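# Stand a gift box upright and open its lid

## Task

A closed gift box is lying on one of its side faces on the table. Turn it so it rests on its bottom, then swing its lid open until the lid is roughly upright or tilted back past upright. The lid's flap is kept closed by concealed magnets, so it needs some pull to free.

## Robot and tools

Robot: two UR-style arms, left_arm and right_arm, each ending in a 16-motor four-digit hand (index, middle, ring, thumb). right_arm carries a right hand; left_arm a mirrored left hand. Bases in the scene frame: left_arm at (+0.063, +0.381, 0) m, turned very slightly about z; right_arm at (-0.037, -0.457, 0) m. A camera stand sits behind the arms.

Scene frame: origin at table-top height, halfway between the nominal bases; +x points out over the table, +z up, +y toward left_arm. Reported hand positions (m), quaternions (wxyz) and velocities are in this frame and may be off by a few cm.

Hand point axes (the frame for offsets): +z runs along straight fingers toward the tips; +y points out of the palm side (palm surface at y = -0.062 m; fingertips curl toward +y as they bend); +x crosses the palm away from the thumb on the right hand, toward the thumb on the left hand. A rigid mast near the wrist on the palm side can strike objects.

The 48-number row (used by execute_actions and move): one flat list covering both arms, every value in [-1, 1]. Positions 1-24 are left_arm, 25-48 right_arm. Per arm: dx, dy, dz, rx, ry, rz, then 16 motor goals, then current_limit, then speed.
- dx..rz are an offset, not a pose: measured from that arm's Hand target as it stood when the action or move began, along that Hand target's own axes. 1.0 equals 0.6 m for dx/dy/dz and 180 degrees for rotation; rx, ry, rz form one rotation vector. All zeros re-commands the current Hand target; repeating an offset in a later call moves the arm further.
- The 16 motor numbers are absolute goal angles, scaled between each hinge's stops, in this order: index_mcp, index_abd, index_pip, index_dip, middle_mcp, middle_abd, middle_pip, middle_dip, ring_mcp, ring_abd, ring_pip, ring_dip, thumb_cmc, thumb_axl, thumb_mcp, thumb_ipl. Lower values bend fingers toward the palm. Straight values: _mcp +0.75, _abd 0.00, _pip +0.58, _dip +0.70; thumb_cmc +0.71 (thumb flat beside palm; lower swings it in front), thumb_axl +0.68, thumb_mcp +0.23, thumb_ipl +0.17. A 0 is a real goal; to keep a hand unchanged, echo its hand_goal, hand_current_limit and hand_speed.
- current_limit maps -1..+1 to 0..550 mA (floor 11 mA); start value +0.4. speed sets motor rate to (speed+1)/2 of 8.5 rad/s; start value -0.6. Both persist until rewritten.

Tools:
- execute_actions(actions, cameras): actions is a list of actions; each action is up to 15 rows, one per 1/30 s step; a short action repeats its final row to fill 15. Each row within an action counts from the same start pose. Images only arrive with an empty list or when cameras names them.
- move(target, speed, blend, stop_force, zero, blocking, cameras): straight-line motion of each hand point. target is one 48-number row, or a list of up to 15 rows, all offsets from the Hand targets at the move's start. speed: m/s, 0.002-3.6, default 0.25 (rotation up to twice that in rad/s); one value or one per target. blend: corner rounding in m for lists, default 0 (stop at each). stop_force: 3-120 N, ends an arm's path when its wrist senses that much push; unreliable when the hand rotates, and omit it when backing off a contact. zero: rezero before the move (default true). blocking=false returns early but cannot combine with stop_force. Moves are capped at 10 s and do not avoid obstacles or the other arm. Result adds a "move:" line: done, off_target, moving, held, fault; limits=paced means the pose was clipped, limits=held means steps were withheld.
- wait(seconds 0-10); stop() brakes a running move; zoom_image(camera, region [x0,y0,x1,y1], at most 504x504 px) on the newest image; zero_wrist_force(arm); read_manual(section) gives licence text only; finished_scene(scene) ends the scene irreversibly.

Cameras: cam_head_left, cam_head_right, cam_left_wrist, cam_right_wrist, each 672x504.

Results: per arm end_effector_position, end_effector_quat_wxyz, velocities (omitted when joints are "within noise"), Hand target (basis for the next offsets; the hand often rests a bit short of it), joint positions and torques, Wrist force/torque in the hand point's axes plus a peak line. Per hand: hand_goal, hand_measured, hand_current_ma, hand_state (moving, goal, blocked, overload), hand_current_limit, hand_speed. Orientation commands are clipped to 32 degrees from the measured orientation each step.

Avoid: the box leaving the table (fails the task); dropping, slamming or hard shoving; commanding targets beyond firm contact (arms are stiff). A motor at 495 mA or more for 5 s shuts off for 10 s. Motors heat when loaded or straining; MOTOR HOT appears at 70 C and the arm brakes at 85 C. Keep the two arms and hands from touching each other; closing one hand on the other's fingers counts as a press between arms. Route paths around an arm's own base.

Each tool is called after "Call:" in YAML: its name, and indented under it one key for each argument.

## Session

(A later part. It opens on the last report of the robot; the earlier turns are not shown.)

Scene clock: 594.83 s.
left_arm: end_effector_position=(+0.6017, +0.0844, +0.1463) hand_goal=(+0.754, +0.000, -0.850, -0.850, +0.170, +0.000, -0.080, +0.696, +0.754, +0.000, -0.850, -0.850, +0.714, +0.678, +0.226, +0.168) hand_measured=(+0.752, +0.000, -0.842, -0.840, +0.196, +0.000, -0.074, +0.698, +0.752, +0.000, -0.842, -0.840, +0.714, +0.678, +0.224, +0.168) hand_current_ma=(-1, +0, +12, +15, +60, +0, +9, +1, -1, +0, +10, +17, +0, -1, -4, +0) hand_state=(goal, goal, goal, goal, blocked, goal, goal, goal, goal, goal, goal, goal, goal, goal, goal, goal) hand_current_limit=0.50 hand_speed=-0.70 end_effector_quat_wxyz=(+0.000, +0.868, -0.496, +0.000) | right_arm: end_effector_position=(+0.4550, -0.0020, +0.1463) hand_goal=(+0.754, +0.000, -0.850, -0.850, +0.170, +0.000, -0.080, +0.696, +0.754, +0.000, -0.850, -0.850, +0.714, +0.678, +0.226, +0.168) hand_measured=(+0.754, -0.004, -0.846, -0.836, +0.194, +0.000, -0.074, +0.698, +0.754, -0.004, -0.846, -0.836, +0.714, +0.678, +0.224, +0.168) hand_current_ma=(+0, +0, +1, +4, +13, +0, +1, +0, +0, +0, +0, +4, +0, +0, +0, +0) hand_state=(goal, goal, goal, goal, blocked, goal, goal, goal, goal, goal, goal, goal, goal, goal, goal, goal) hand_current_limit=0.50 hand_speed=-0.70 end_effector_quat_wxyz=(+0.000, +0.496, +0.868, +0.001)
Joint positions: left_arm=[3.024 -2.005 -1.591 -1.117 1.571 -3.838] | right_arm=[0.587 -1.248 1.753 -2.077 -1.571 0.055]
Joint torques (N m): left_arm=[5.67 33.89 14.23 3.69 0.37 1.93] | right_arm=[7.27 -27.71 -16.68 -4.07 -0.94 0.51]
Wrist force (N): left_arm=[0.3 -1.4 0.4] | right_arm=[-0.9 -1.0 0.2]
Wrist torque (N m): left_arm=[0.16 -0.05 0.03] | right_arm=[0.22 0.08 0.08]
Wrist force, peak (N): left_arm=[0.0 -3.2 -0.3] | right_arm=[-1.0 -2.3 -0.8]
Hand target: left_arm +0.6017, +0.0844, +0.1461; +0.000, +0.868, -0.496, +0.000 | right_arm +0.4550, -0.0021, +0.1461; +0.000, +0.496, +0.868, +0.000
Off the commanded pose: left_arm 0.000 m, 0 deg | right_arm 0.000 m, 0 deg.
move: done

Call:
move:
  target: [0,0.0037,0,0,0,0,0.753,0,-0.85,-0.85,0.17,0,-0.08,0.696,0.753,0,-0.85,-0.85,0.714,0.678,0.226,0.168,0.5,-0.7,0,0.0037,0,0,0,0,0.753,0,-0.85,-0.85,0.17,0,-0.08,0.696,0.753,0,-0.85,-0.85,0.714,0.678,0.226,0.168,0.5,-0.7]
  speed: 0.02
  cameras: ["cam_head_left","cam_head_right"]

Call:
zoom_image:
  camera: "cam_head_left"
  region: [260, 130, 400, 270]

Scene clock: 605.77 s.
left_arm: end_effector_position=(+0.5998, +0.0833, +0.1461) hand_goal=(+0.754, +0.000, -0.850, -0.850, +0.170, +0.000, -0.080, +0.696, +0.754, +0.000, -0.850, -0.850, +0.714, +0.678, +0.226, +0.168) hand_measured=(+0.752, +0.000, -0.842, -0.840, +0.218, +0.000, -0.068, +0.700, +0.752, +0.000, -0.842, -0.840, +0.714, +0.678, +0.224, +0.168) hand_current_ma=(-1, +0, +12, +15, +136, +0, +20, +4, -1, +0, +10, +17, +0, -1, -4, +0) hand_state=(goal, goal, goal, goal, blocked, goal, goal, goal, goal, goal, goal, goal, goal, goal, goal, goal) hand_current_limit=0.50 hand_speed=-0.70 end_effector_quat_wxyz=(+0.000, +0.868, -0.496, +0.000) | right_arm: end_effector_position=(+0.4569, -0.0009, +0.1461) hand_goal=(+0.754, +0.000, -0.850, -0.850, +0.170, +0.000, -0.080, +0.696, +0.754, +0.000, -0.850, -0.850, +0.714, +0.678, +0.226, +0.168) hand_measured=(+0.754, -0.004, -0.846, -0.836, +0.226, +0.000, -0.066, +0.702, +0.754, -0.004, -0.846, -0.836, +0.714, +0.678, +0.224, +0.168) hand_current_ma=(+0, +0, +1, +4, +63, +0, +5, +1, +0, +0, +0, +4, +0, +0, +0, +0) hand_state=(goal, goal, goal, goal, blocked, goal, goal, goal, goal, goal, goal, goal, goal, goal, goal, goal) hand_current_limit=0.50 hand_speed=-0.70 end_effector_quat_wxyz=(+0.000, +0.496, +0.868, +0.000)
Joint positions: left_arm=[3.021 -2.002 -1.596 -1.115 1.571 -3.84] | right_arm=[0.587 -1.243 1.747 -2.076 -1.571 0.055]
Joint torques (N m): left_arm=[-8.07 42.85 15.5 2.53 0.68 -1.39] | right_arm=[-10.29 -33.02 -27.53 -2.98 -1.02 -2.42]
Wrist force (N): left_arm=[-0.2 -6.0 0.4] | right_arm=[-1.0 -5.0 0.1]
Wrist torque (N m): left_arm=[0.17 0.01 0.15] | right_arm=[0.37 0.10 -0.02]
Wrist force, peak (N): left_arm=[0.1 -6.0 0.5] | right_arm=[-0.9 -5.1 0.3]
Hand target: left_arm +0.5998, +0.0833, +0.1461; +0.000, +0.868, -0.496, +0.000 | right_arm +0.4569, -0.0009, +0.1461; +0.000, +0.496, +0.868, +0.000
Off the commanded pose: left_arm 0.000 m, 0 deg | right_arm 0.000 m, 0 deg.
move: done
Images, in order (width x height): cam_head_left 672x504, cam_head_right 672x504.

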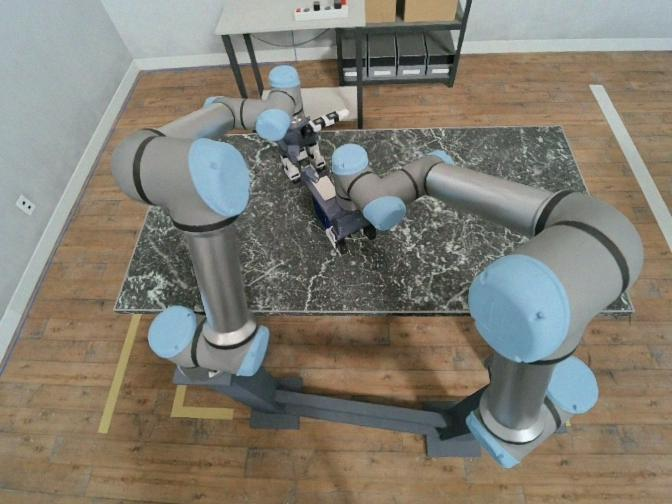

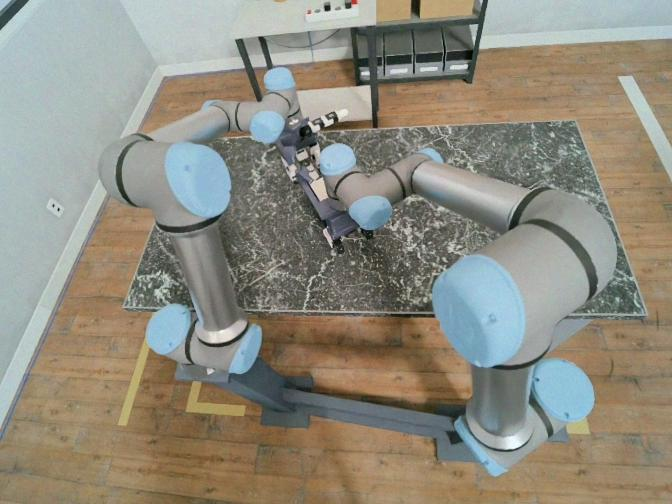

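Scaled by 3.600.

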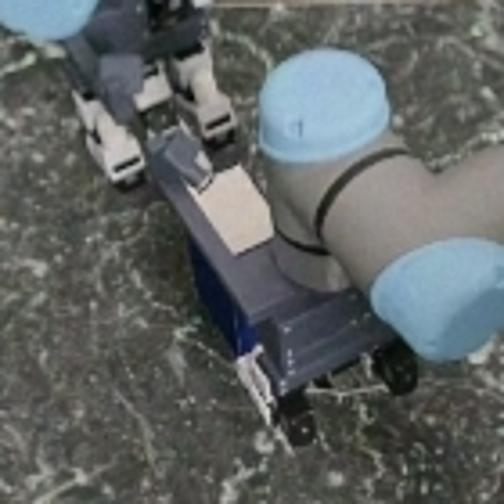

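Call:
move:
  target:
    - [-0.0492,0,0.0103,0,0,0,0.753,0,-0.85,-0.85,0.17,0,-0.08,0.696,0.753,0,-0.85,-0.85,0.714,0.678,0.226,0.168,0.5,-0.7,0.0492,0,0.0103,0,0,0,0.753,0,-0.85,-0.85,0.17,0,-0.08,0.696,0.753,0,-0.85,-0.85,0.714,0.678,0.226,0.168,0.5,-0.7]
    - [-0.0982,0,0.017,0,0,0,0.753,0,-0.85,-0.85,0.17,0,-0.08,0.696,0.753,0,-0.85,-0.85,0.714,0.678,0.226,0.168,0.5,-0.7,0.0982,0,0.017,0,0,0,0.753,0,-0.85,-0.85,0.17,0,-0.08,0.696,0.753,0,-0.85,-0.85,0.714,0.678,0.226,0.168,0.5,-0.7]
    - [-0.1438,0,0.0362,0,0,0,0.753,0,-0.85,-0.85,0.17,0,-0.08,0.696,0.753,0,-0.85,-0.85,0.714,0.678,0.226,0.168,0.5,-0.7,0.1438,0,0.0362,0,0,0,0.753,0,-0.85,-0.85,0.17,0,-0.08,0.696,0.753,0,-0.85,-0.85,0.714,0.678,0.226,0.168,0.5,-0.7]
  speed: 0.05
  blend: [0.005, 0.005, 0]
  cameras: ["cam_head_left","cam_head_right"]

Call:
zoom_image:
  camera: "cam_head_left"
  region: [260, 130, 400, 270]

Scene clock: 634.40 s.
left_arm: end_effector_position=(+0.5560, +0.1577, +0.1245) hand_goal=(+0.754, +0.000, -0.850, -0.850, +0.170, +0.000, -0.080, +0.696, +0.754, +0.000, -0.850, -0.850, +0.714, +0.678, +0.226, +0.168) hand_measured=(+0.752, +0.000, -0.842, -0.840, +0.226, -0.008, -0.072, +0.698, +0.752, +0.000, -0.842, -0.840, +0.714, +0.678, +0.224, +0.168) hand_current_ma=(-1, +0, +12, +15, +174, -10, +12, +1, -1, +0, +10, +17, +0, -1, -4, +0) hand_state=(goal, goal, goal, goal, blocked, goal, goal, goal, goal, goal, goal, goal, goal, goal, goal, goal) hand_current_limit=0.50 hand_speed=-0.70 end_effector_quat_wxyz=(+0.000, +0.868, -0.496, +0.000) | right_arm: end_effector_position=(+0.4131, +0.0735, +0.1244) hand_goal=(+0.754, +0.000, -0.850, -0.850, +0.170, +0.000, -0.080, +0.696, +0.754, +0.000, -0.850, -0.850, +0.714, +0.678, +0.226, +0.168) hand_measured=(+0.754, -0.004, -0.846, -0.836, +0.226, +0.000, -0.080, +0.692, +0.754, -0.004, -0.846, -0.836, +0.714, +0.678, +0.224, +0.168) hand_current_ma=(+0, +0, +1, +4, +63, +0, +0, -1, +0, +0, +0, +4, +0, +0, +0, +0) hand_state=(goal, goal, goal, goal, blocked, goal, goal, goal, goal, goal, goal, goal, goal, goal, goal, goal) hand_current_limit=0.50 hand_speed=-0.70 end_effector_quat_wxyz=(+0.000, +0.496, +0.868, +0.000)
Joint positions: left_arm=[3.138 -1.889 -1.825 -1 1.571 -3.724] | right_arm=[0.731 -1.155 1.683 -2.1 -1.571 0.199]
Joint torques (N m): left_arm=[-11.11 25.53 21.09 -0.41 -2.05 -2.01] | right_arm=[-10.74 -46.24 -13.02 -2.28 -1.63 -2.47]
Wrist force (N): left_arm=[0.6 -5.5 0.3] | right_arm=[-0.9 -4.4 -0.9]
Wrist torque (N m): left_arm=[0.17 -0.14 0.17] | right_arm=[0.39 0.17 -0.13]
Wrist force, peak (N): left_arm=[-0.7 -18.3 -3.5] | right_arm=[-1.7 -13.7 -4.4]
Hand target: left_arm +0.5560, +0.1576, +0.1244; +0.000, +0.868, -0.496, +0.000 | right_arm +0.4131, +0.0734, +0.1243; +0.000, +0.496, +0.868, +0.000
Off the commanded pose: left_arm 0.000 m, 0 deg | right_arm 0.000 m, 0 deg.
move: done
Images, in order (width x height): cam_head_left 672x504, cam_head_right 672x504.

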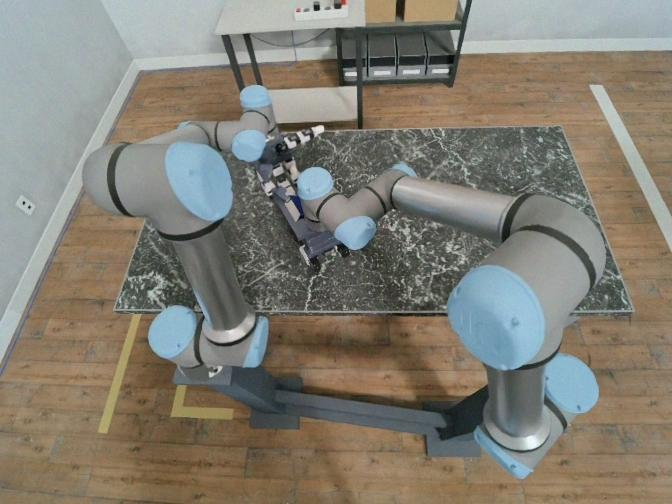

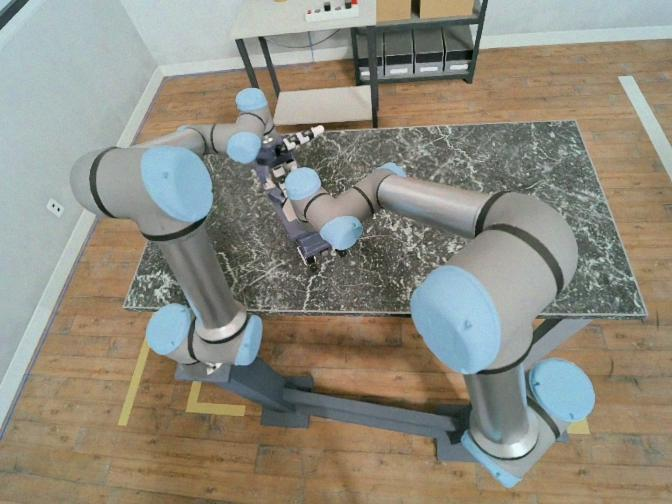

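Scaled by 3.600.

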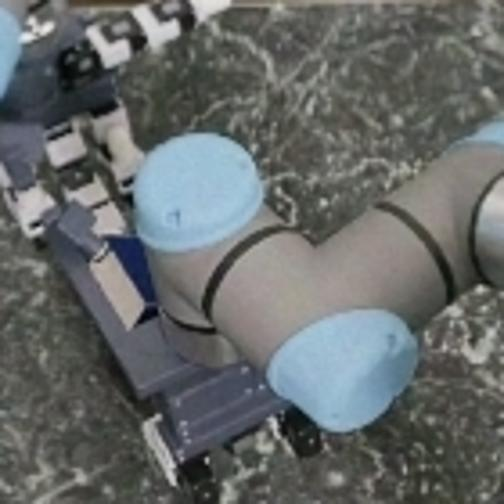

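Call:
move:
  target:
    - [-0.0392,0,0.0303,0,0,0,0.753,0,-0.85,-0.85,0.17,0,-0.08,0.696,0.753,0,-0.85,-0.85,0.714,0.678,0.226,0.168,0.5,-0.7,0.0392,0,0.0303,0,0,0,0.753,0,-0.85,-0.85,0.17,0,-0.08,0.696,0.753,0,-0.85,-0.85,0.714,0.678,0.226,0.168,0.5,-0.7]
    - [-0.0692,0,0.0697,0,0,0,0.753,0,-0.85,-0.85,0.17,0,-0.08,0.696,0.753,0,-0.85,-0.85,0.714,0.678,0.226,0.168,0.5,-0.7,0.0692,0,0.0697,0,0,0,0.753,0,-0.85,-0.85,0.17,0,-0.08,0.696,0.753,0,-0.85,-0.85,0.714,0.678,0.226,0.168,0.5,-0.7]
    - [-0.0878,0,0.11,0,0,0,0.753,0,-0.85,-0.85,0.17,0,-0.08,0.696,0.753,0,-0.85,-0.85,0.714,0.678,0.226,0.168,0.5,-0.7,0.0878,0,0.11,0,0,0,0.753,0,-0.85,-0.85,0.17,0,-0.08,0.696,0.753,0,-0.85,-0.85,0.714,0.678,0.226,0.168,0.5,-0.7]
  speed: 0.05
  blend: [0.005, 0.005, 0]
  cameras: ["cam_head_left","cam_head_right"]

Call:
zoom_image:
  camera: "cam_head_left"
  region: [240, 130, 380, 270]

Call:
zoom_image:
  camera: "cam_head_right"
  region: [220, 130, 360, 270]

Scene clock: 655.93 s.
left_arm: end_effector_position=(+0.5292, +0.2031, +0.0584) hand_goal=(+0.754, +0.000, -0.850, -0.850, +0.170, +0.000, -0.080, +0.696, +0.754, +0.000, -0.850, -0.850, +0.714, +0.678, +0.226, +0.168) hand_measured=(+0.752, +0.000, -0.842, -0.840, +0.226, +0.018, -0.106, +0.680, +0.752, +0.000, -0.842, -0.840, +0.714, +0.678, +0.224, +0.168) hand_current_ma=(-1, +0, +12, +15, +174, +31, -58, -29, -1, +0, +10, +17, +0, -1, -4, +0) hand_state=(goal, goal, goal, goal, blocked, goal, blocked, goal, goal, goal, goal, goal, goal, goal, goal, goal) hand_current_limit=0.50 hand_speed=-0.70 end_effector_quat_wxyz=(+0.000, +0.868, -0.496, +0.000) | right_arm: end_effector_position=(+0.3863, +0.1189, +0.0583) hand_goal=(+0.754, +0.000, -0.850, -0.850, +0.170, +0.000, -0.080, +0.696, +0.754, +0.000, -0.850, -0.850, +0.714, +0.678, +0.226, +0.168) hand_measured=(+0.750, +0.002, -0.854, -0.832, +0.220, +0.024, -0.108, +0.674, +0.750, +0.002, -0.854, -0.832, +0.714, +0.678, +0.224, +0.168) hand_current_ma=(-1, +0, +0, +7, +53, +9, -16, -11, -1, +0, -1, +7, +0, +0, +0, +0) hand_state=(goal, goal, goal, goal, blocked, blocked, blocked, blocked, goal, goal, goal, goal, goal, goal, goal, goal) hand_current_limit=0.50 hand_speed=-0.70 end_effector_quat_wxyz=(+0.000, +0.496, +0.868, +0.000)
Joint positions: left_arm=[3.221 -1.917 -1.999 -0.797 1.571 -3.64] | right_arm=[0.813 -1.022 1.672 -2.222 -1.571 0.281]
Joint torques (N m): left_arm=[-11.92 36.21 16.52 -2.02 -0.32 -1.71] | right_arm=[-13.02 -37.24 -22.1 -2.52 -1.16 -2.5]
Wrist force (N): left_arm=[1.9 -13.0 -1.4] | right_arm=[-4.1 -17.1 -22.2]
Wrist torque (N m): left_arm=[0.15 -0.12 0.19] | right_arm=[1.67 0.59 -0.52]
Wrist force, peak (N): left_arm=[2.2 -13.6 -2.2] | right_arm=[-6.8 -23.6 -33.4]
Hand target: left_arm +0.5292, +0.2030, +0.0585; +0.000, +0.868, -0.496, +0.000 | right_arm +0.3864, +0.1188, +0.0583; +0.000, +0.496, +0.868, +0.000
Off the commanded pose: left_arm 0.000 m, 0 deg | right_arm 0.000 m, 0 deg.
move: done
Images, in order (width x height): cam_head_left 672x504, cam_head_right 672x504.

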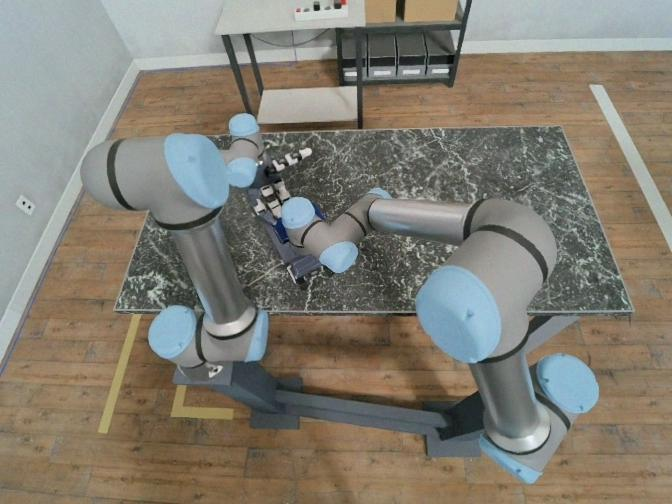

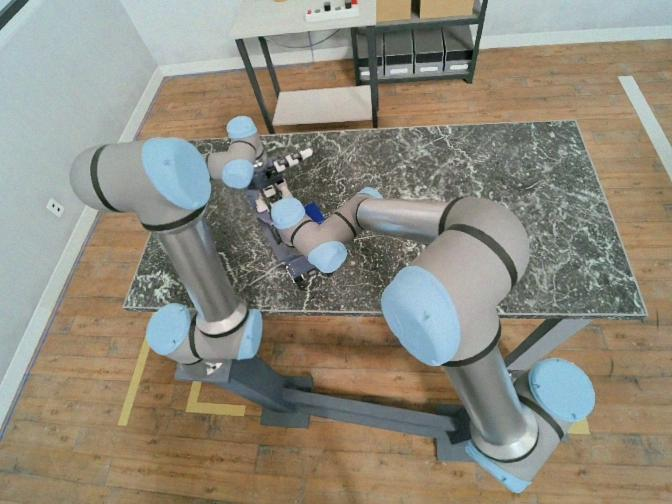

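Scaled by 3.600.

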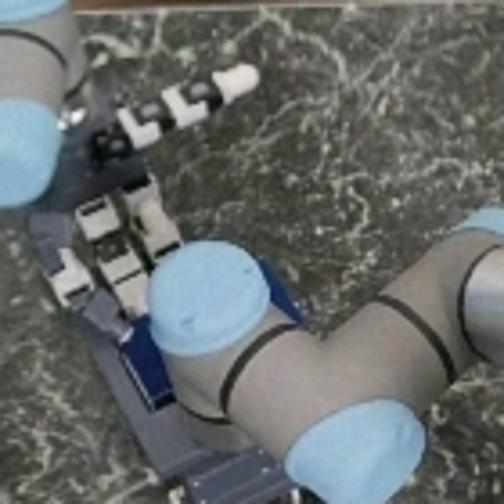

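Scaled by 3.600.

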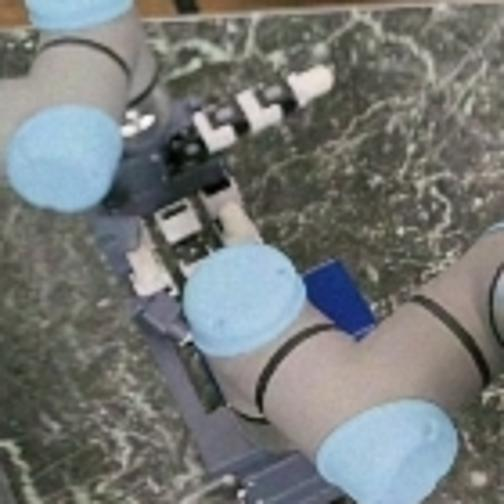

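Call:
move:
  target: [0,0,-0.005,0,0,0,-0.35,0,-0.6,-0.6,0.17,0,-0.08,0.696,-0.35,0,-0.6,-0.6,0.714,0.678,0.226,0.168,0.5,-0.7,0,0,-0.005,0,0,0,-0.35,0,-0.6,-0.6,0.17,0,-0.08,0.696,-0.35,0,-0.6,-0.6,0.714,0.678,0.226,0.168,0.5,-0.7]
  speed: 0.02

Call:
move:
  target: [0,0,0.014,0,0,0,-0.35,0,-0.6,-0.6,0.17,0,-0.08,0.696,-0.35,0,-0.6,-0.6,0.714,0.678,0.226,0.168,0.5,-0.7,0,0,0.014,0,0,0,-0.35,0,-0.6,-0.6,0.17,0,-0.08,0.696,-0.35,0,-0.6,-0.6,0.714,0.678,0.226,0.168,0.5,-0.7]
  speed: 0.01
  stop_force: 4

Call:
move:
  target: [0,-0.05,0,0,0,0,-0.35,0,-0.6,-0.6,0.17,0,-0.08,0.696,-0.35,0,-0.6,-0.6,0.714,0.678,0.226,0.168,0.5,-0.7,0,-0.05,0,0,0,0,-0.35,0,-0.6,-0.6,0.17,0,-0.08,0.696,-0.35,0,-0.6,-0.6,0.714,0.678,0.226,0.168,0.5,-0.7]
  speed: 0.03
  cameras: ["cam_head_left","cam_head_right"]

Call:
zoom_image:
  camera: "cam_head_left"
  region: [240, 130, 380, 270]

Call:
zoom_image:
  camera: "cam_head_right"
  region: [220, 130, 360, 270]

Scene clock: 705.90 s.
left_arm: end_effector_position=(+0.5292, +0.2030, +0.0615) hand_goal=(-0.350, +0.000, -0.600, -0.600, +0.170, +0.000, -0.080, +0.696, -0.350, +0.000, -0.600, -0.600, +0.714, +0.678, +0.226, +0.168) hand_measured=(-0.330, +0.000, -0.600, -0.604, +0.226, +0.018, -0.082, +0.688, -0.332, +0.000, -0.600, -0.604, +0.714, +0.678, +0.224, +0.168) hand_current_ma=(+42, +0, -1, -4, +174, +31, -3, -11, +40, +0, +0, -3, +0, -1, -4, +0) hand_state=(goal, goal, goal, goal, blocked, goal, goal, goal, goal, goal, goal, goal, goal, goal, goal, goal) hand_current_limit=0.50 hand_speed=-0.70 end_effector_quat_wxyz=(+0.000, +0.868, -0.496, +0.000) | right_arm: end_effector_position=(+0.3865, +0.1188, +0.0614) hand_goal=(-0.350, +0.000, -0.600, -0.600, +0.170, +0.000, -0.080, +0.696, -0.350, +0.000, -0.600, -0.600, +0.714, +0.678, +0.226, +0.168) hand_measured=(-0.332, +0.000, -0.600, -0.604, +0.220, +0.022, -0.090, +0.682, -0.330, +0.000, -0.600, -0.602, +0.714, +0.678, +0.224, +0.168) hand_current_ma=(+8, +0, +0, +0, +53, +9, -2, -5, +10, +0, +0, +0, +0, +0, +0, +0) hand_state=(goal, goal, goal, goal, blocked, blocked, goal, goal, blocked, goal, goal, goal, goal, goal, goal, goal) hand_current_limit=0.50 hand_speed=-0.70 end_effector_quat_wxyz=(+0.000, +0.496, +0.868, +0.000)
Joint positions: left_arm=[3.221 -1.911 -1.997 -0.805 1.571 -3.64] | right_arm=[0.813 -1.026 1.669 -2.215 -1.571 0.281]
Joint torques (N m): left_arm=[-9.28 23.94 9.71 2.2 -2.27 -1.75] | right_arm=[-2.25 -34.83 -21.44 -5.45 -0.69 -1.76]
Wrist force (N): left_arm=[1.0 -9.2 -0.8] | right_arm=[-1.9 -7.3 -0.9]
Wrist torque (N m): left_arm=[0.26 -0.09 0.14] | right_arm=[0.48 0.18 -0.23]
Wrist force, peak (N): left_arm=[1.8 -13.9 -1.8] | right_arm=[-3.2 -17.9 -22.8]
Hand target: left_arm +0.5292, +0.2030, +0.0615; +0.000, +0.868, -0.496, +0.000 | right_arm +0.3864, +0.1188, +0.0613; +0.000, +0.496, +0.868, +0.000
Off the commanded pose: left_arm 0.000 m, 0 deg | right_arm 0.000 m, 0 deg.
move: done

Scene clock: 707.47 s.
left_arm: end_effector_position=(+0.5292, +0.2030, +0.0557) hand_goal=(-0.350, +0.000, -0.600, -0.600, +0.170, +0.000, -0.080, +0.696, -0.350, +0.000, -0.600, -0.600, +0.714, +0.678, +0.226, +0.168) hand_measured=(-0.330, +0.000, -0.600, -0.604, +0.226, +0.018, -0.122, +0.672, -0.332, +0.000, -0.600, -0.604, +0.714, +0.678, +0.224, +0.168) hand_current_ma=(+42, +0, -1, -4, +173, +30, -109, -52, +40, +0, +0, -3, +0, -1, -4, +0) hand_state=(goal, goal, goal, goal, blocked, goal, blocked, blocked, goal, goal, goal, goal, goal, goal, goal, goal) hand_current_limit=0.50 hand_speed=-0.70 end_effector_quat_wxyz=(+0.000, +0.868, -0.496, +0.000) | right_arm: end_effector_position=(+0.3865, +0.1188, +0.0573) hand_goal=(-0.350, +0.000, -0.600, -0.600, +0.170, +0.000, -0.080, +0.696, -0.350, +0.000, -0.600, -0.600, +0.714, +0.678, +0.226, +0.168) hand_measured=(-0.332, +0.000, -0.600, -0.604, +0.220, +0.022, -0.116, +0.666, -0.330, +0.000, -0.600, -0.602, +0.714, +0.678, +0.224, +0.168) hand_current_ma=(+8, +0, +0, +0, +53, +9, -25, -17, +10, +0, +0, +0, +0, +0, +0, +0) hand_state=(goal, goal, goal, goal, blocked, blocked, blocked, blocked, blocked, goal, goal, goal, goal, goal, goal, goal) hand_current_limit=0.50 hand_speed=-0.70 end_effector_quat_wxyz=(+0.000, +0.496, +0.868, +0.000)
Joint positions: left_arm=[3.221 -1.922 -2.002 -0.79 1.571 -3.64] | right_arm=[0.813 -1.02 1.672 -2.224 -1.571 0.281]
Joint torques (N m): left_arm=[-9.07 34.57 12.92 -2.48 -2.02 -1.47] | right_arm=[0.71 -48.29 -32.74 -3.88 -1.11 -1.75]
Wrist force (N): left_arm=[1.2 -15.7 -5.7] | right_arm=[-1.9 -11.6 -4.8]
Wrist torque (N m): left_arm=[0.38 -0.15 0.28] | right_arm=[0.61 0.23 -0.30]
Wrist force, peak (N): left_arm=[0.1 -15.4 -11.8] | right_arm=[-2.4 -14.3 -11.5]
Hand target: left_arm +0.5292, +0.2030, +0.0557; +0.000, +0.868, -0.496, +0.000 (not the last commanded pose) | right_arm +0.3865, +0.1188, +0.0573; +0.000, +0.496, +0.868, +0.000 (not the last commanded pose)
Off the commanded pose: left_arm 0.003 m, 0 deg | right_arm 0.004 m, 0 deg.
move: contact (left_arm, right_arm)

Scene clock: 708.77 s.
left_arm: end_effector_position=(+0.5551, +0.2184, +0.0557) hand_goal=(-0.350, +0.000, -0.600, -0.600, +0.170, +0.000, -0.080, +0.696, -0.350, +0.000, -0.600, -0.600, +0.714, +0.678, +0.226, +0.168) hand_measured=(-0.330, +0.000, -0.600, -0.604, +0.184, +0.002, -0.080, +0.694, -0.332, +0.000, -0.600, -0.604, +0.714, +0.678, +0.224, +0.168) hand_current_ma=(+42, +0, -1, -4, +28, +3, +0, -2, +40, +0, +0, -3, +0, -1, -4, +0) hand_state=(goal, goal, goal, goal, goal, goal, goal, goal, goal, goal, goal, goal, goal, goal, goal, goal) hand_current_limit=0.50 hand_speed=-0.70 end_effector_quat_wxyz=(+0.000, +0.868, -0.496, +0.000) | right_arm: end_effector_position=(+0.3605, +0.1036, +0.0573) hand_goal=(-0.350, +0.000, -0.600, -0.600, +0.170, +0.000, -0.080, +0.696, -0.350, +0.000, -0.600, -0.600, +0.714, +0.678, +0.226, +0.168) hand_measured=(-0.332, +0.000, -0.600, -0.604, +0.184, +0.002, -0.080, +0.694, -0.330, +0.000, -0.600, -0.602, +0.714, +0.678, +0.224, +0.168) hand_current_ma=(+8, +0, +0, +0, +6, +0, +0, +0, +10, +0, +0, +0, +0, +0, +0, +0) hand_state=(goal, goal, goal, goal, goal, goal, goal, goal, blocked, goal, goal, goal, goal, goal, goal, goal) hand_current_limit=0.50 hand_speed=-0.70 end_effector_quat_wxyz=(+0.000, +0.496, +0.868, +0.001)
Joint positions: left_arm=[3.247 -1.964 -1.936 -0.813 1.571 -3.614] | right_arm=[0.827 -1.071 1.758 -2.259 -1.571 0.295]
Joint torques (N m): left_arm=[-7.73 40.33 10.23 3.69 -0.57 -1.14] | right_arm=[-0.6 -30.4 -28.69 -1.22 -1.73 0.06]
Wrist force (N): left_arm=[0.6 0.6 0.2] | right_arm=[-1.4 0.5 -0.6]
Wrist torque (N m): left_arm=[0.23 -0.09 -0.07] | right_arm=[0.30 0.18 -0.10]
Wrist force, peak (N): left_arm=[1.4 -15.6 -5.4] | right_arm=[-2.2 -11.8 -4.3]
Hand target: left_arm +0.5550, +0.2183, +0.0557; +0.000, +0.868, -0.496, +0.000 | right_arm +0.3606, +0.1036, +0.0573; +0.000, +0.496, +0.868, +0.000
Off the commanded pose: left_arm 0.000 m, 0 deg | right_arm 0.000 m, 0 deg.
move: done
Images, in order (width x height): cam_head_left 672x504, cam_head_right 672x504.

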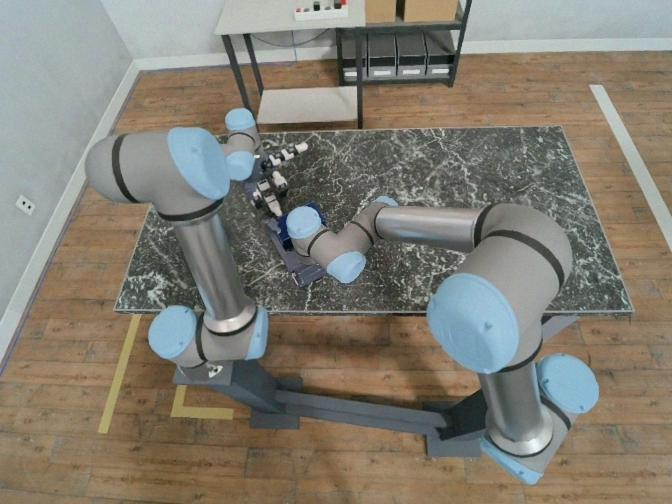

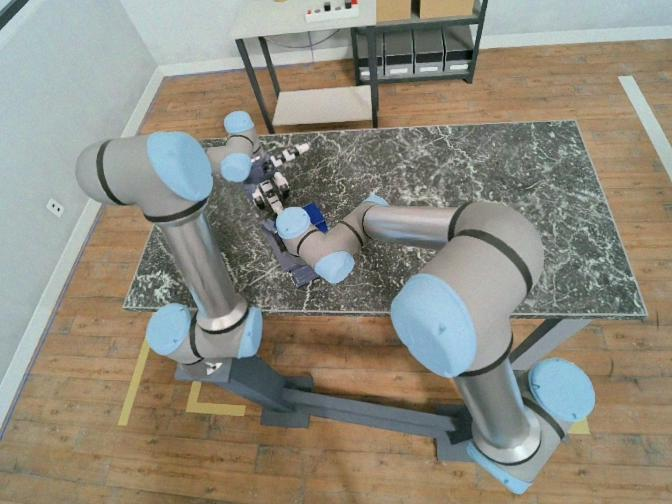

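Scaled by 3.600.

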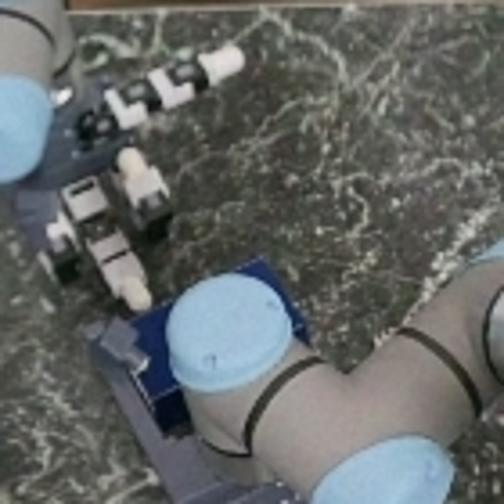

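Scaled by 3.600.

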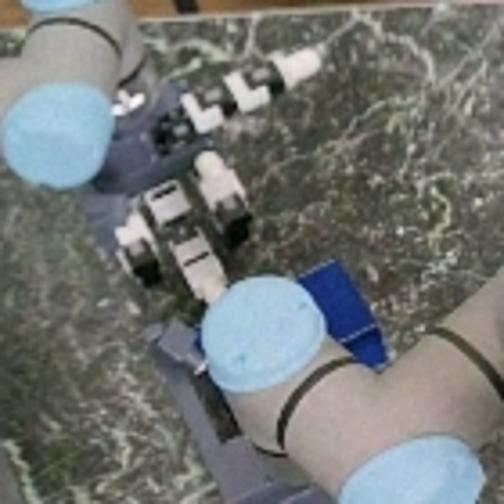

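Call:
move:
  target:
    - [0.06,0,-0.07,0,0,0,0.342,0,0.007,0.696,0.137,0,0.794,-0.061,0.342,0,0.007,0.696,0.714,0.678,0.226,0.168,0.5,-0.7,-0.06,0,-0.07,0,0,0,0.342,0,0.007,0.696,0.342,0,0.007,0.696,0.342,0,0.007,0.696,0.714,0.678,0.226,0.168,0.5,-0.7]
    - [0.06,0.04,-0.0213,0,0,0,0.342,0,0.007,0.696,0.137,0,0.794,-0.061,0.342,0,0.007,0.696,0.714,0.678,0.226,0.168,0.5,-0.7,-0.06,0.04,-0.0187,0,0,0,0.342,0,0.007,0.696,0.342,0,0.007,0.696,0.342,0,0.007,0.696,0.714,0.678,0.226,0.168,0.5,-0.7]
  speed: 0.08

Call:
move:
  target: [0,0.05,0,0,0,0,0.342,0,0.007,0.696,0.137,0,0.794,-0.061,0.342,0,0.007,0.696,0.714,0.678,0.226,0.168,0.5,-0.7,0,0.05,0,0,0,0,0.342,0,0.007,0.696,0.342,0,0.007,0.696,0.342,0,0.007,0.696,0.714,0.678,0.226,0.168,0.5,-0.7]
  speed: 0.01
  stop_force: 3
  cameras: ["cam_head_left","cam_head_right"]

Call:
zoom_image:
  camera: "cam_head_left"
  region: [240, 130, 380, 270]

Call:
zoom_image:
  camera: "cam_head_right"
  region: [220, 130, 360, 270]

Scene clock: 774.90 s.
left_arm: end_effector_position=(+0.5526, +0.1750, +0.0685) hand_goal=(+0.342, +0.000, +0.008, +0.696, +0.138, +0.000, +0.794, -0.060, +0.342, +0.000, +0.008, +0.696, +0.714, +0.678, +0.226, +0.168) hand_measured=(+0.344, +0.000, +0.008, +0.694, +0.088, -0.002, +0.948, -0.088, +0.344, +0.000, +0.008, +0.694, +0.714, +0.678, +0.224, +0.168) hand_current_ma=(+4, +0, +0, -3, -144, -2, +412, -65, +3, +0, +0, -3, +0, -1, -4, +0) hand_state=(goal, goal, goal, goal, blocked, goal, blocked, blocked, goal, goal, goal, goal, goal, goal, goal, goal) hand_current_limit=0.50 hand_speed=-0.70 end_effector_quat_wxyz=(+0.000, +0.868, -0.496, +0.000) | right_arm: end_effector_position=(+0.3997, +0.0847, +0.0685) hand_goal=(+0.342, +0.000, +0.008, +0.696, +0.342, +0.000, +0.008, +0.696, +0.342, +0.000, +0.008, +0.696, +0.714, +0.678, +0.226, +0.168) hand_measured=(+0.334, +0.000, +0.000, +0.694, +0.334, +0.000, +0.002, +0.694, +0.332, +0.000, +0.002, +0.694, +0.714, +0.678, +0.224, +0.168) hand_current_ma=(-2, +0, -1, +0, -2, +0, -1, +0, -2, +0, -1, +0, +0, +0, +0, +0) hand_state=(goal, goal, goal, goal, goal, goal, goal, goal, goal, goal, goal, goal, goal, goal, goal, goal) hand_current_limit=0.50 hand_speed=-0.70 end_effector_quat_wxyz=(+0.000, +0.496, +0.868, +0.000)
Joint positions: left_arm=[3.168 -1.956 -1.905 -0.852 1.571 -3.693] | right_arm=[0.759 -1.078 1.733 -2.227 -1.571 0.228]
Joint torques (N m): left_arm=[2.34 9.48 1.48 -3.31 -3.29 2.02] | right_arm=[7.95 -42.13 -8.22 -1.14 0.98 1.46]
Wrist force (N): left_arm=[0.8 -15.2 -31.4] | right_arm=[-1.5 1.2 -2.8]
Wrist torque (N m): left_arm=[1.89 -0.79 0.42] | right_arm=[0.30 0.26 0.06]
Wrist force, peak (N): left_arm=[-0.8 -20.2 -39.4] | right_arm=[-1.5 -3.6 -13.2]
Hand target: left_arm +0.5527, +0.1751, +0.0685; +0.000, +0.868, -0.496, +0.000 | right_arm +0.3996, +0.0847, +0.0685; +0.000, +0.496, +0.868, +0.000
Off the commanded pose: left_arm 0.000 m, 0 deg | right_arm 0.000 m, 0 deg.
move: done

Scene clock: 778.23 s.
left_arm: end_effector_position=(+0.5523, +0.1749, +0.0685) hand_goal=(+0.342, +0.000, +0.008, +0.696, +0.138, +0.000, +0.794, -0.060, +0.342, +0.000, +0.008, +0.696, +0.714, +0.678, +0.226, +0.168) hand_measured=(+0.346, +0.000, +0.008, +0.694, +0.090, -0.002, +0.948, -0.092, +0.344, +0.000, +0.008, +0.694, +0.714, +0.678, +0.224, +0.168) hand_current_ma=(+4, +0, +0, -3, -140, -1, +413, -75, +3, +0, +0, -3, +0, -1, -4, +0) hand_state=(goal, goal, goal, goal, blocked, goal, blocked, blocked, goal, goal, goal, goal, goal, goal, goal, goal) hand_current_limit=0.50 hand_speed=-0.70 end_effector_quat_wxyz=(+0.000, +0.868, -0.496, +0.000) | right_arm: end_effector_position=(+0.4177, +0.0954, +0.0685) hand_goal=(+0.342, +0.000, +0.008, +0.696, +0.342, +0.000, +0.008, +0.696, +0.342, +0.000, +0.008, +0.696, +0.714, +0.678, +0.226, +0.168) hand_measured=(+0.334, +0.000, +0.000, +0.694, +0.332, +0.000, +0.002, +0.694, +0.332, +0.000, +0.002, +0.694, +0.714, +0.678, +0.224, +0.168) hand_current_ma=(-2, +0, -1, +0, -2, +0, -1, +0, -3, +0, -1, +0, +0, +0, +0, +0) hand_state=(goal, goal, goal, goal, goal, goal, goal, goal, goal, goal, goal, goal, goal, goal, goal, goal) hand_current_limit=0.50 hand_speed=-0.70 end_effector_quat_wxyz=(+0.000, +0.496, +0.868, +0.000)
Joint positions: left_arm=[3.168 -1.955 -1.906 -0.852 1.571 -3.693] | right_arm=[0.752 -1.041 1.672 -2.203 -1.571 0.22]
Joint torques (N m): left_arm=[3.56 8.43 6.92 -1.37 0.03 1.71] | right_arm=[11.32 -47.99 -8.14 -2.94 -0.71 2.03]
Wrist force (N): left_arm=[0.8 -12.6 -32.0] | right_arm=[-1.8 1.6 -3.3]
Wrist torque (N m): left_arm=[1.93 -0.79 0.34] | right_arm=[0.32 0.19 0.07]
Wrist force, peak (N): left_arm=[0.7 -20.5 -35.4] | right_arm=[-1.4 -2.0 -6.9]
Hand target: left_arm +0.5523, +0.1749, +0.0685; +0.000, +0.868, -0.496, +0.000 (not the last commanded pose) | right_arm +0.4177, +0.0954, +0.0685; +0.000, +0.496, +0.868, +0.000 (not the last commanded pose)
Off the commanded pose: left_arm 0.030 m, 0 deg | right_arm 0.009 m, 0 deg.
move: contact (left_arm, right_arm)
Images, in order (width x height): cam_head_left 672x504, cam_head_right 672x504.

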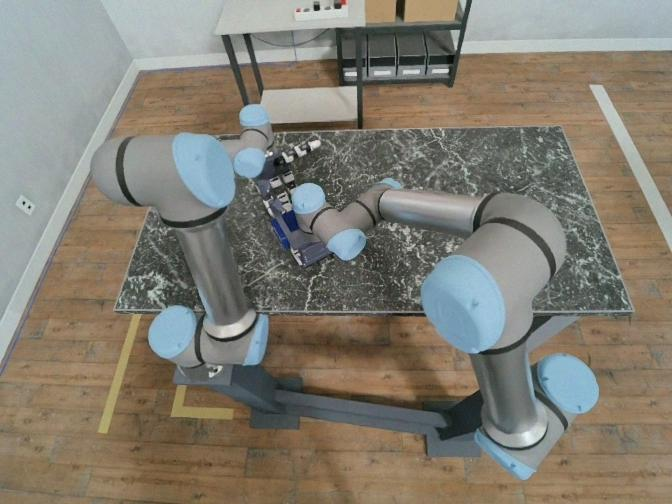

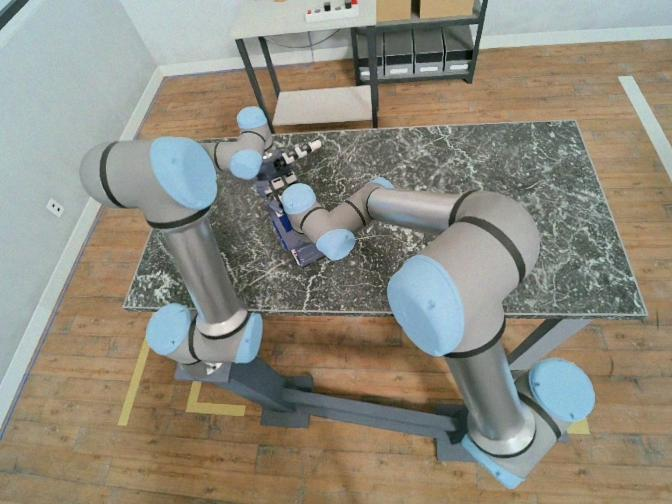

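Scaled by 3.600.

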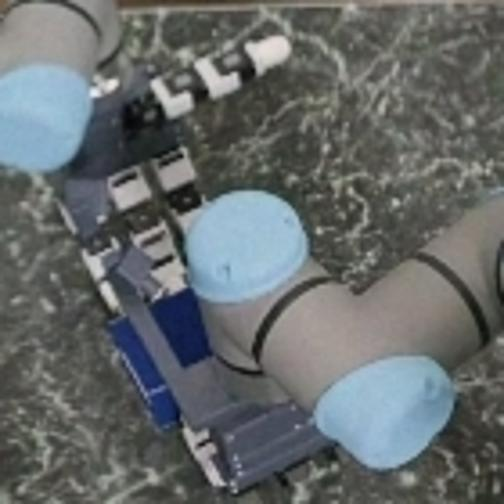

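Scaled by 3.600.

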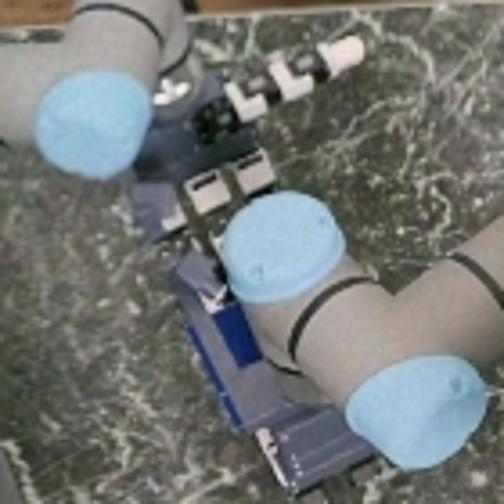

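Call:
move:
  target: [0,0,-0.0075,0,0,0,0.342,0,0.007,0.696,0.137,0,0.794,-0.061,0.342,0,0.007,0.696,0.714,0.678,0.226,0.168,0.5,-0.7,0,0,-0.0035,0,0,0,0.342,0,0.007,0.696,0.342,0,0.007,0.696,0.342,0,0.007,0.696,0.714,0.678,0.226,0.168,0.5,-0.7]
  speed: 0.02

Call:
move:
  target: [0,0.05,0,0,0,0,0.342,0,0.007,0.696,0.137,0,0.794,-0.061,0.342,0,0.007,0.696,0.714,0.678,0.226,0.168,0.5,-0.7,0,0.012,0,0,0,0,0.342,0,0.007,0.696,0.342,0,0.007,0.696,0.342,0,0.007,0.696,0.714,0.678,0.226,0.168,0.5,-0.7]
  speed: 0.01
  stop_force: 4
  cameras: ["cam_head_left","cam_head_right"]

Call:
zoom_image:
  camera: "cam_head_left"
  region: [240, 130, 380, 270]

Call:
zoom_image:
  camera: "cam_head_right"
  region: [220, 130, 360, 270]

Scene clock: 804.37 s.
left_arm: end_effector_position=(+0.5523, +0.1749, +0.0730) hand_goal=(+0.342, +0.000, +0.008, +0.696, +0.138, +0.000, +0.794, -0.060, +0.342, +0.000, +0.008, +0.696, +0.714, +0.678, +0.226, +0.168) hand_measured=(+0.346, +0.000, +0.008, +0.694, +0.140, +0.002, +0.800, -0.062, +0.344, +0.000, +0.008, +0.694, +0.714, +0.678, +0.224, +0.168) hand_current_ma=(+4, +0, +0, -3, +3, +2, +7, -2, +3, +0, +0, -3, +0, -1, -4, +0) hand_state=(goal, goal, goal, goal, goal, goal, goal, goal, goal, goal, goal, goal, goal, goal, goal, goal) hand_current_limit=0.50 hand_speed=-0.70 end_effector_quat_wxyz=(+0.000, +0.868, -0.496, +0.000) | right_arm: end_effector_position=(+0.4177, +0.0954, +0.0707) hand_goal=(+0.342, +0.000, +0.008, +0.696, +0.342, +0.000, +0.008, +0.696, +0.342, +0.000, +0.008, +0.696, +0.714, +0.678, +0.226, +0.168) hand_measured=(+0.344, +0.000, +0.008, +0.694, +0.344, +0.000, +0.008, +0.694, +0.344, +0.000, +0.008, +0.694, +0.714, +0.678, +0.224, +0.168) hand_current_ma=(+0, +0, +0, +0, +0, +0, +0, +0, +0, +0, +0, +0, +0, +0, +0, +0) hand_state=(goal, goal, goal, goal, goal, goal, goal, goal, goal, goal, goal, goal, goal, goal, goal, goal) hand_current_limit=0.50 hand_speed=-0.70 end_effector_quat_wxyz=(+0.000, +0.496, +0.868, +0.000)
Joint positions: left_arm=[3.168 -1.948 -1.902 -0.863 1.571 -3.693] | right_arm=[0.752 -1.044 1.67 -2.198 -1.571 0.22]
Joint torques (N m): left_arm=[2.36 32.15 20.65 4.11 0.02 1.72] | right_arm=[10.08 -44.14 -27.43 -2.99 -0.83 1.95]
Wrist force (N): left_arm=[0.3 0.6 0.1] | right_arm=[-1.5 0.9 -0.8]
Wrist torque (N m): left_arm=[0.20 -0.06 0.01] | right_arm=[0.37 0.19 0.04]
Wrist force, peak (N): left_arm=[0.8 -12.8 -32.2] | right_arm=[-2.2 1.6 -3.6]
Hand target: left_arm +0.5523, +0.1749, +0.0730; +0.000, +0.868, -0.496, +0.000 | right_arm +0.4177, +0.0954, +0.0706; +0.000, +0.496, +0.868, +0.000
Off the commanded pose: left_arm 0.000 m, 0 deg | right_arm 0.000 m, 0 deg.
move: done

Scene clock: 806.47 s.
left_arm: end_effector_position=(+0.5428, +0.1693, +0.0730) hand_goal=(+0.342, +0.000, +0.008, +0.696, +0.138, +0.000, +0.794, -0.060, +0.342, +0.000, +0.008, +0.696, +0.714, +0.678, +0.226, +0.168) hand_measured=(+0.350, +0.000, +0.006, +0.694, +0.140, +0.002, +0.800, -0.062, +0.354, +0.000, +0.004, +0.692, +0.714, +0.678, +0.224, +0.168) hand_current_ma=(+13, +0, -1, -3, +3, +2, +7, -2, +20, +0, -6, -6, +0, -1, -4, +0) hand_state=(goal, goal, goal, goal, goal, goal, goal, goal, goal, goal, goal, goal, goal, goal, goal, goal) hand_current_limit=0.50 hand_speed=-0.70 end_effector_quat_wxyz=(+0.000, +0.868, -0.496, +0.000) | right_arm: end_effector_position=(+0.4200, +0.0968, +0.0706) hand_goal=(+0.342, +0.000, +0.008, +0.696, +0.342, +0.000, +0.008, +0.696, +0.342, +0.000, +0.008, +0.696, +0.714, +0.678, +0.226, +0.168) hand_measured=(+0.346, +0.000, +0.006, +0.694, +0.346, +0.000, +0.006, +0.694, +0.346, +0.000, +0.006, +0.694, +0.714, +0.678, +0.224, +0.168) hand_current_ma=(+1, +0, +0, +0, +1, +0, +0, +0, +1, +0, +0, +0, +0, +0, +0, +0) hand_state=(goal, goal, goal, goal, goal, goal, goal, goal, goal, goal, goal, goal, goal, goal, goal, goal) hand_current_limit=0.50 hand_speed=-0.70 end_effector_quat_wxyz=(+0.000, +0.496, +0.868, +0.000)
Joint positions: left_arm=[3.158 -1.933 -1.925 -0.856 1.571 -3.703] | right_arm=[0.751 -1.039 1.662 -2.195 -1.571 0.219]
Joint torques (N m): left_arm=[7.26 23.87 21.57 0.38 -0.6 1.94] | right_arm=[-3.19 -48.82 -10.23 -4.03 -0.63 -0.39]
Wrist force (N): left_arm=[0.1 -1.4 -0.9] | right_arm=[-1.2 -2.2 -2.6]
Wrist torque (N m): left_arm=[0.24 -0.10 0.09] | right_arm=[0.42 0.15 0.02]
Wrist force, peak (N): left_arm=[-0.2 -5.9 -2.8] | right_arm=[-1.4 -4.9 -3.8]
Hand target: left_arm +0.5428, +0.1693, +0.0730; +0.000, +0.868, -0.496, +0.000 (not the last commanded pose) | right_arm +0.4200, +0.0968, +0.0706; +0.000, +0.496, +0.868, +0.000 (not the last commanded pose)
Off the commanded pose: left_arm 0.019 m, 0 deg | right_arm 0.005 m, 0 deg.
move: contact (left_arm, right_arm)
Images, in order (width x height): cam_head_left 672x504, cam_head_right 672x504.

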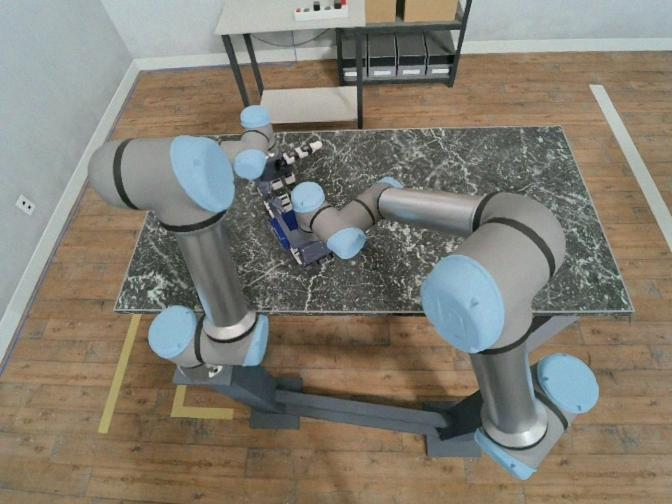

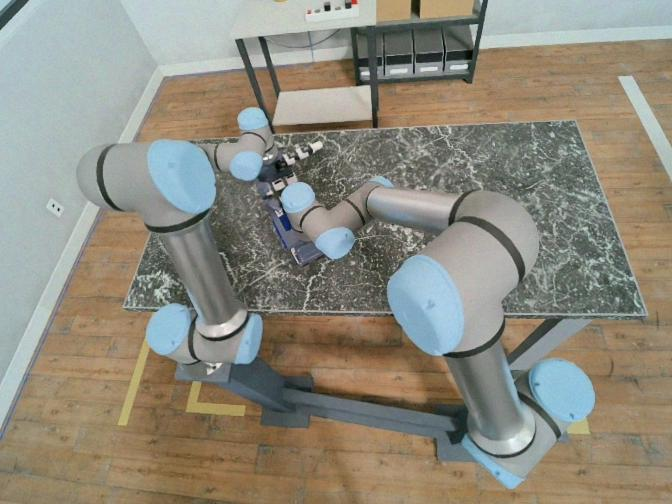

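Scaled by 3.600.

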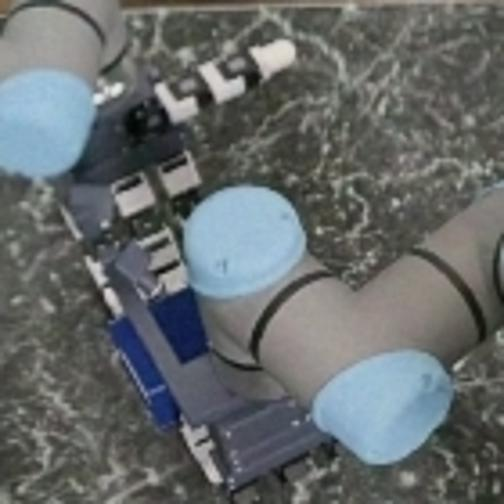

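Scaled by 3.600.

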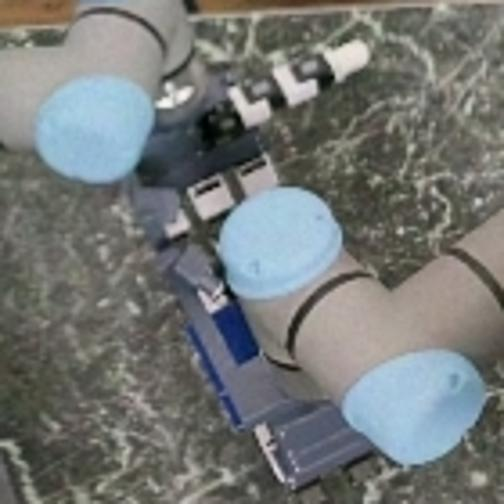

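Call:
move:
  target: [0,0.0045,0,0,0,0,0.3,0,0.007,0.696,0.137,0,0.794,-0.061,0.3,0,0.007,0.696,0.714,0.678,0.226,0.168,0.6,-0.9,0,0.0045,0,0,0,0,0.3,0,0.007,0.696,0.3,0,0.007,0.696,0.3,0,0.007,0.696,0.714,0.678,0.226,0.168,0.6,-0.9]
  speed: 0.01

Call:
move:
  target: [0,0,0,0,0,0,0.3,0,0.007,0.696,0.055,0,0.845,-0.319,0.3,0,0.007,0.696,0.714,0.678,0.226,0.168,0.6,-0.95,0,0,0,0,0,0,0.3,0,0.007,0.696,0.3,0,0.007,0.696,0.3,0,0.007,0.696,0.714,0.678,0.226,0.168,0.6,-0.95]
  speed: 0.01
  cameras: ["cam_head_left"]

Call:
zoom_image:
  camera: "cam_head_left"
  region: [240, 150, 340, 270]

Scene clock: 832.63 s.
left_arm: end_effector_position=(+0.5405, +0.1680, +0.0730) hand_goal=(+0.300, +0.000, +0.008, +0.696, +0.138, +0.000, +0.794, -0.060, +0.300, +0.000, +0.008, +0.696, +0.714, +0.678, +0.226, +0.168) hand_measured=(+0.368, +0.000, -0.010, +0.678, +0.142, +0.002, +0.800, -0.062, +0.372, -0.002, -0.014, +0.674, +0.714, +0.678, +0.224, +0.168) hand_current_ma=(+221, -1, -35, -34, +4, +2, +7, -2, +236, -1, -44, -46, +0, -1, -4, +0) hand_state=(blocked, goal, goal, goal, goal, goal, goal, goal, blocked, goal, blocked, blocked, goal, goal, goal, goal) hand_current_limit=0.60 hand_speed=-0.90 end_effector_quat_wxyz=(+0.000, +0.868, -0.496, +0.000) | right_arm: end_effector_position=(+0.4223, +0.0982, +0.0707) hand_goal=(+0.300, +0.000, +0.008, +0.696, +0.300, +0.000, +0.008, +0.696, +0.300, +0.000, +0.008, +0.696, +0.714, +0.678, +0.226, +0.168) hand_measured=(+0.366, +0.002, -0.016, +0.680, +0.366, +0.002, -0.016, +0.680, +0.368, +0.002, -0.018, +0.682, +0.714, +0.678, +0.224, +0.168) hand_current_ma=(+89, +0, -13, -6, +87, +0, -12, -6, +93, +0, -14, -4, +0, +0, +0, +0) hand_state=(blocked, goal, blocked, goal, blocked, goal, blocked, goal, blocked, goal, blocked, goal, goal, goal, goal, goal) hand_current_limit=0.60 hand_speed=-0.90 end_effector_quat_wxyz=(+0.000, +0.496, +0.868, +0.000)
Joint positions: left_arm=[3.155 -1.929 -1.93 -0.854 1.571 -3.706] | right_arm=[0.75 -1.034 1.654 -2.191 -1.571 0.218]
Joint torques (N m): left_arm=[-17.46 23.44 -1.14 -3.68 -3.93 -1.45] | right_arm=[-22.51 -19.4 -31.62 -11.2 -1.31 -2.36]
Wrist force (N): left_arm=[0.2 -31.4 -11.9] | right_arm=[-2.3 -53.6 -32.4]
Wrist torque (N m): left_arm=[0.92 -0.45 0.90] | right_arm=[2.85 0.90 -1.16]
Wrist force, peak (N): left_arm=[-0.1 -31.9 -12.2] | right_arm=[-2.5 -53.8 -32.5]
Hand target: left_arm +0.5405, +0.1680, +0.0730; +0.000, +0.868, -0.496, +0.000 | right_arm +0.4223, +0.0981, +0.0706; +0.000, +0.496, +0.868, +0.000
Off the commanded pose: left_arm 0.000 m, 0 deg | right_arm 0.000 m, 0 deg.
move: done

Scene clock: 834.37 s.
left_arm: end_effector_position=(+0.5405, +0.1680, +0.0730) hand_goal=(+0.300, +0.000, +0.008, +0.696, +0.056, +0.000, +0.846, -0.318, +0.300, +0.000, +0.008, +0.696, +0.714, +0.678, +0.226, +0.168) hand_measured=(+0.370, -0.002, -0.012, +0.676, +0.114, +0.002, +0.884, -0.278, +0.374, -0.002, -0.016, +0.672, +0.714, +0.678, +0.224, +0.168) hand_current_ma=(+231, -1, -41, -39, +178, +2, +91, +99, +244, -1, -48, -50, +0, -1, -4, +0) hand_state=(blocked, goal, blocked, goal, blocked, goal, blocked, blocked, blocked, goal, blocked, blocked, goal, goal, goal, goal) hand_current_limit=0.60 hand_speed=-0.95 end_effector_quat_wxyz=(+0.000, +0.868, -0.496, +0.000) | right_arm: end_effector_position=(+0.4223, +0.0981, +0.0706) hand_goal=(+0.300, +0.000, +0.008, +0.696, +0.300, +0.000, +0.008, +0.696, +0.300, +0.000, +0.008, +0.696, +0.714, +0.678, +0.226, +0.168) hand_measured=(+0.366, +0.002, -0.016, +0.680, +0.366, +0.002, -0.016, +0.680, +0.368, +0.002, -0.018, +0.682, +0.714, +0.678, +0.224, +0.168) hand_current_ma=(+89, +0, -13, -6, +88, +0, -12, -6, +93, +0, -14, -4, +0, +0, +0, +0) hand_state=(blocked, goal, blocked, goal, blocked, goal, blocked, goal, blocked, goal, blocked, goal, goal, goal, goal, goal) hand_current_limit=0.60 hand_speed=-0.95 end_effector_quat_wxyz=(+0.000, +0.496, +0.868, +0.000)
Joint positions: left_arm=[3.155 -1.929 -1.93 -0.854 1.571 -3.706] | right_arm=[0.75 -1.034 1.654 -2.191 -1.571 0.218]
Joint torques (N m): left_arm=[-16.39 16.89 3.79 -6.18 -5.79 1.46] | right_arm=[-15.75 -22.36 -18.89 -8.84 -3.88 0.32]
Wrist force (N): left_arm=[-0.1 -34.3 -10.6] | right_arm=[-1.4 -49.0 -30.7]
Wrist torque (N m): left_arm=[1.14 -0.38 0.93] | right_arm=[2.62 0.92 -1.07]
Wrist force, peak (N): left_arm=[0.2 -34.5 -10.1] | right_arm=[-2.0 -54.2 -33.2]
Hand target: left_arm +0.5405, +0.1680, +0.0730; +0.000, +0.868, -0.496, +0.000 | right_arm +0.4223, +0.0981, +0.0706; +0.000, +0.496, +0.868, +0.000
Off the commanded pose: left_arm 0.000 m, 0 deg | right_arm 0.000 m, 0 deg.
move: done
Images, in order (width x height): cam_head_left 672x504.

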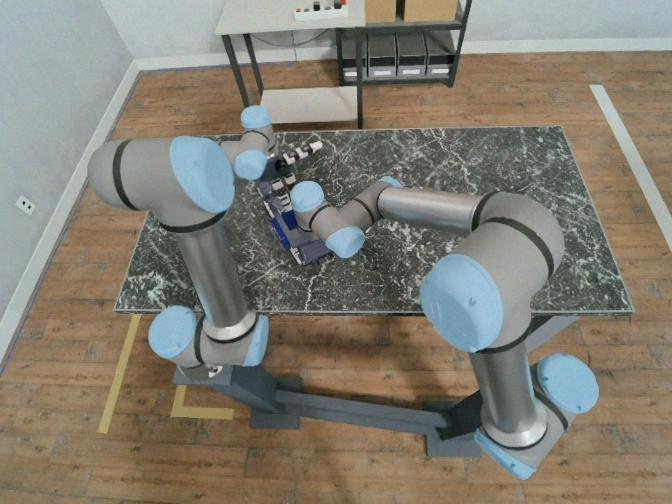

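Scaled by 4.200.

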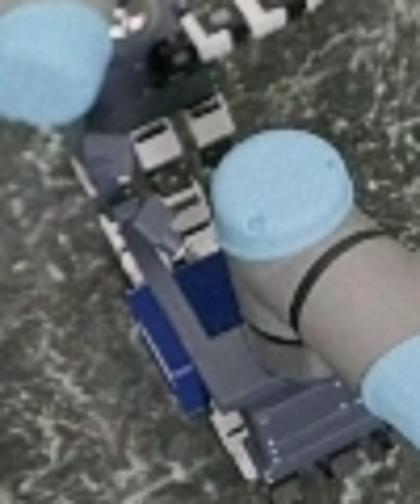

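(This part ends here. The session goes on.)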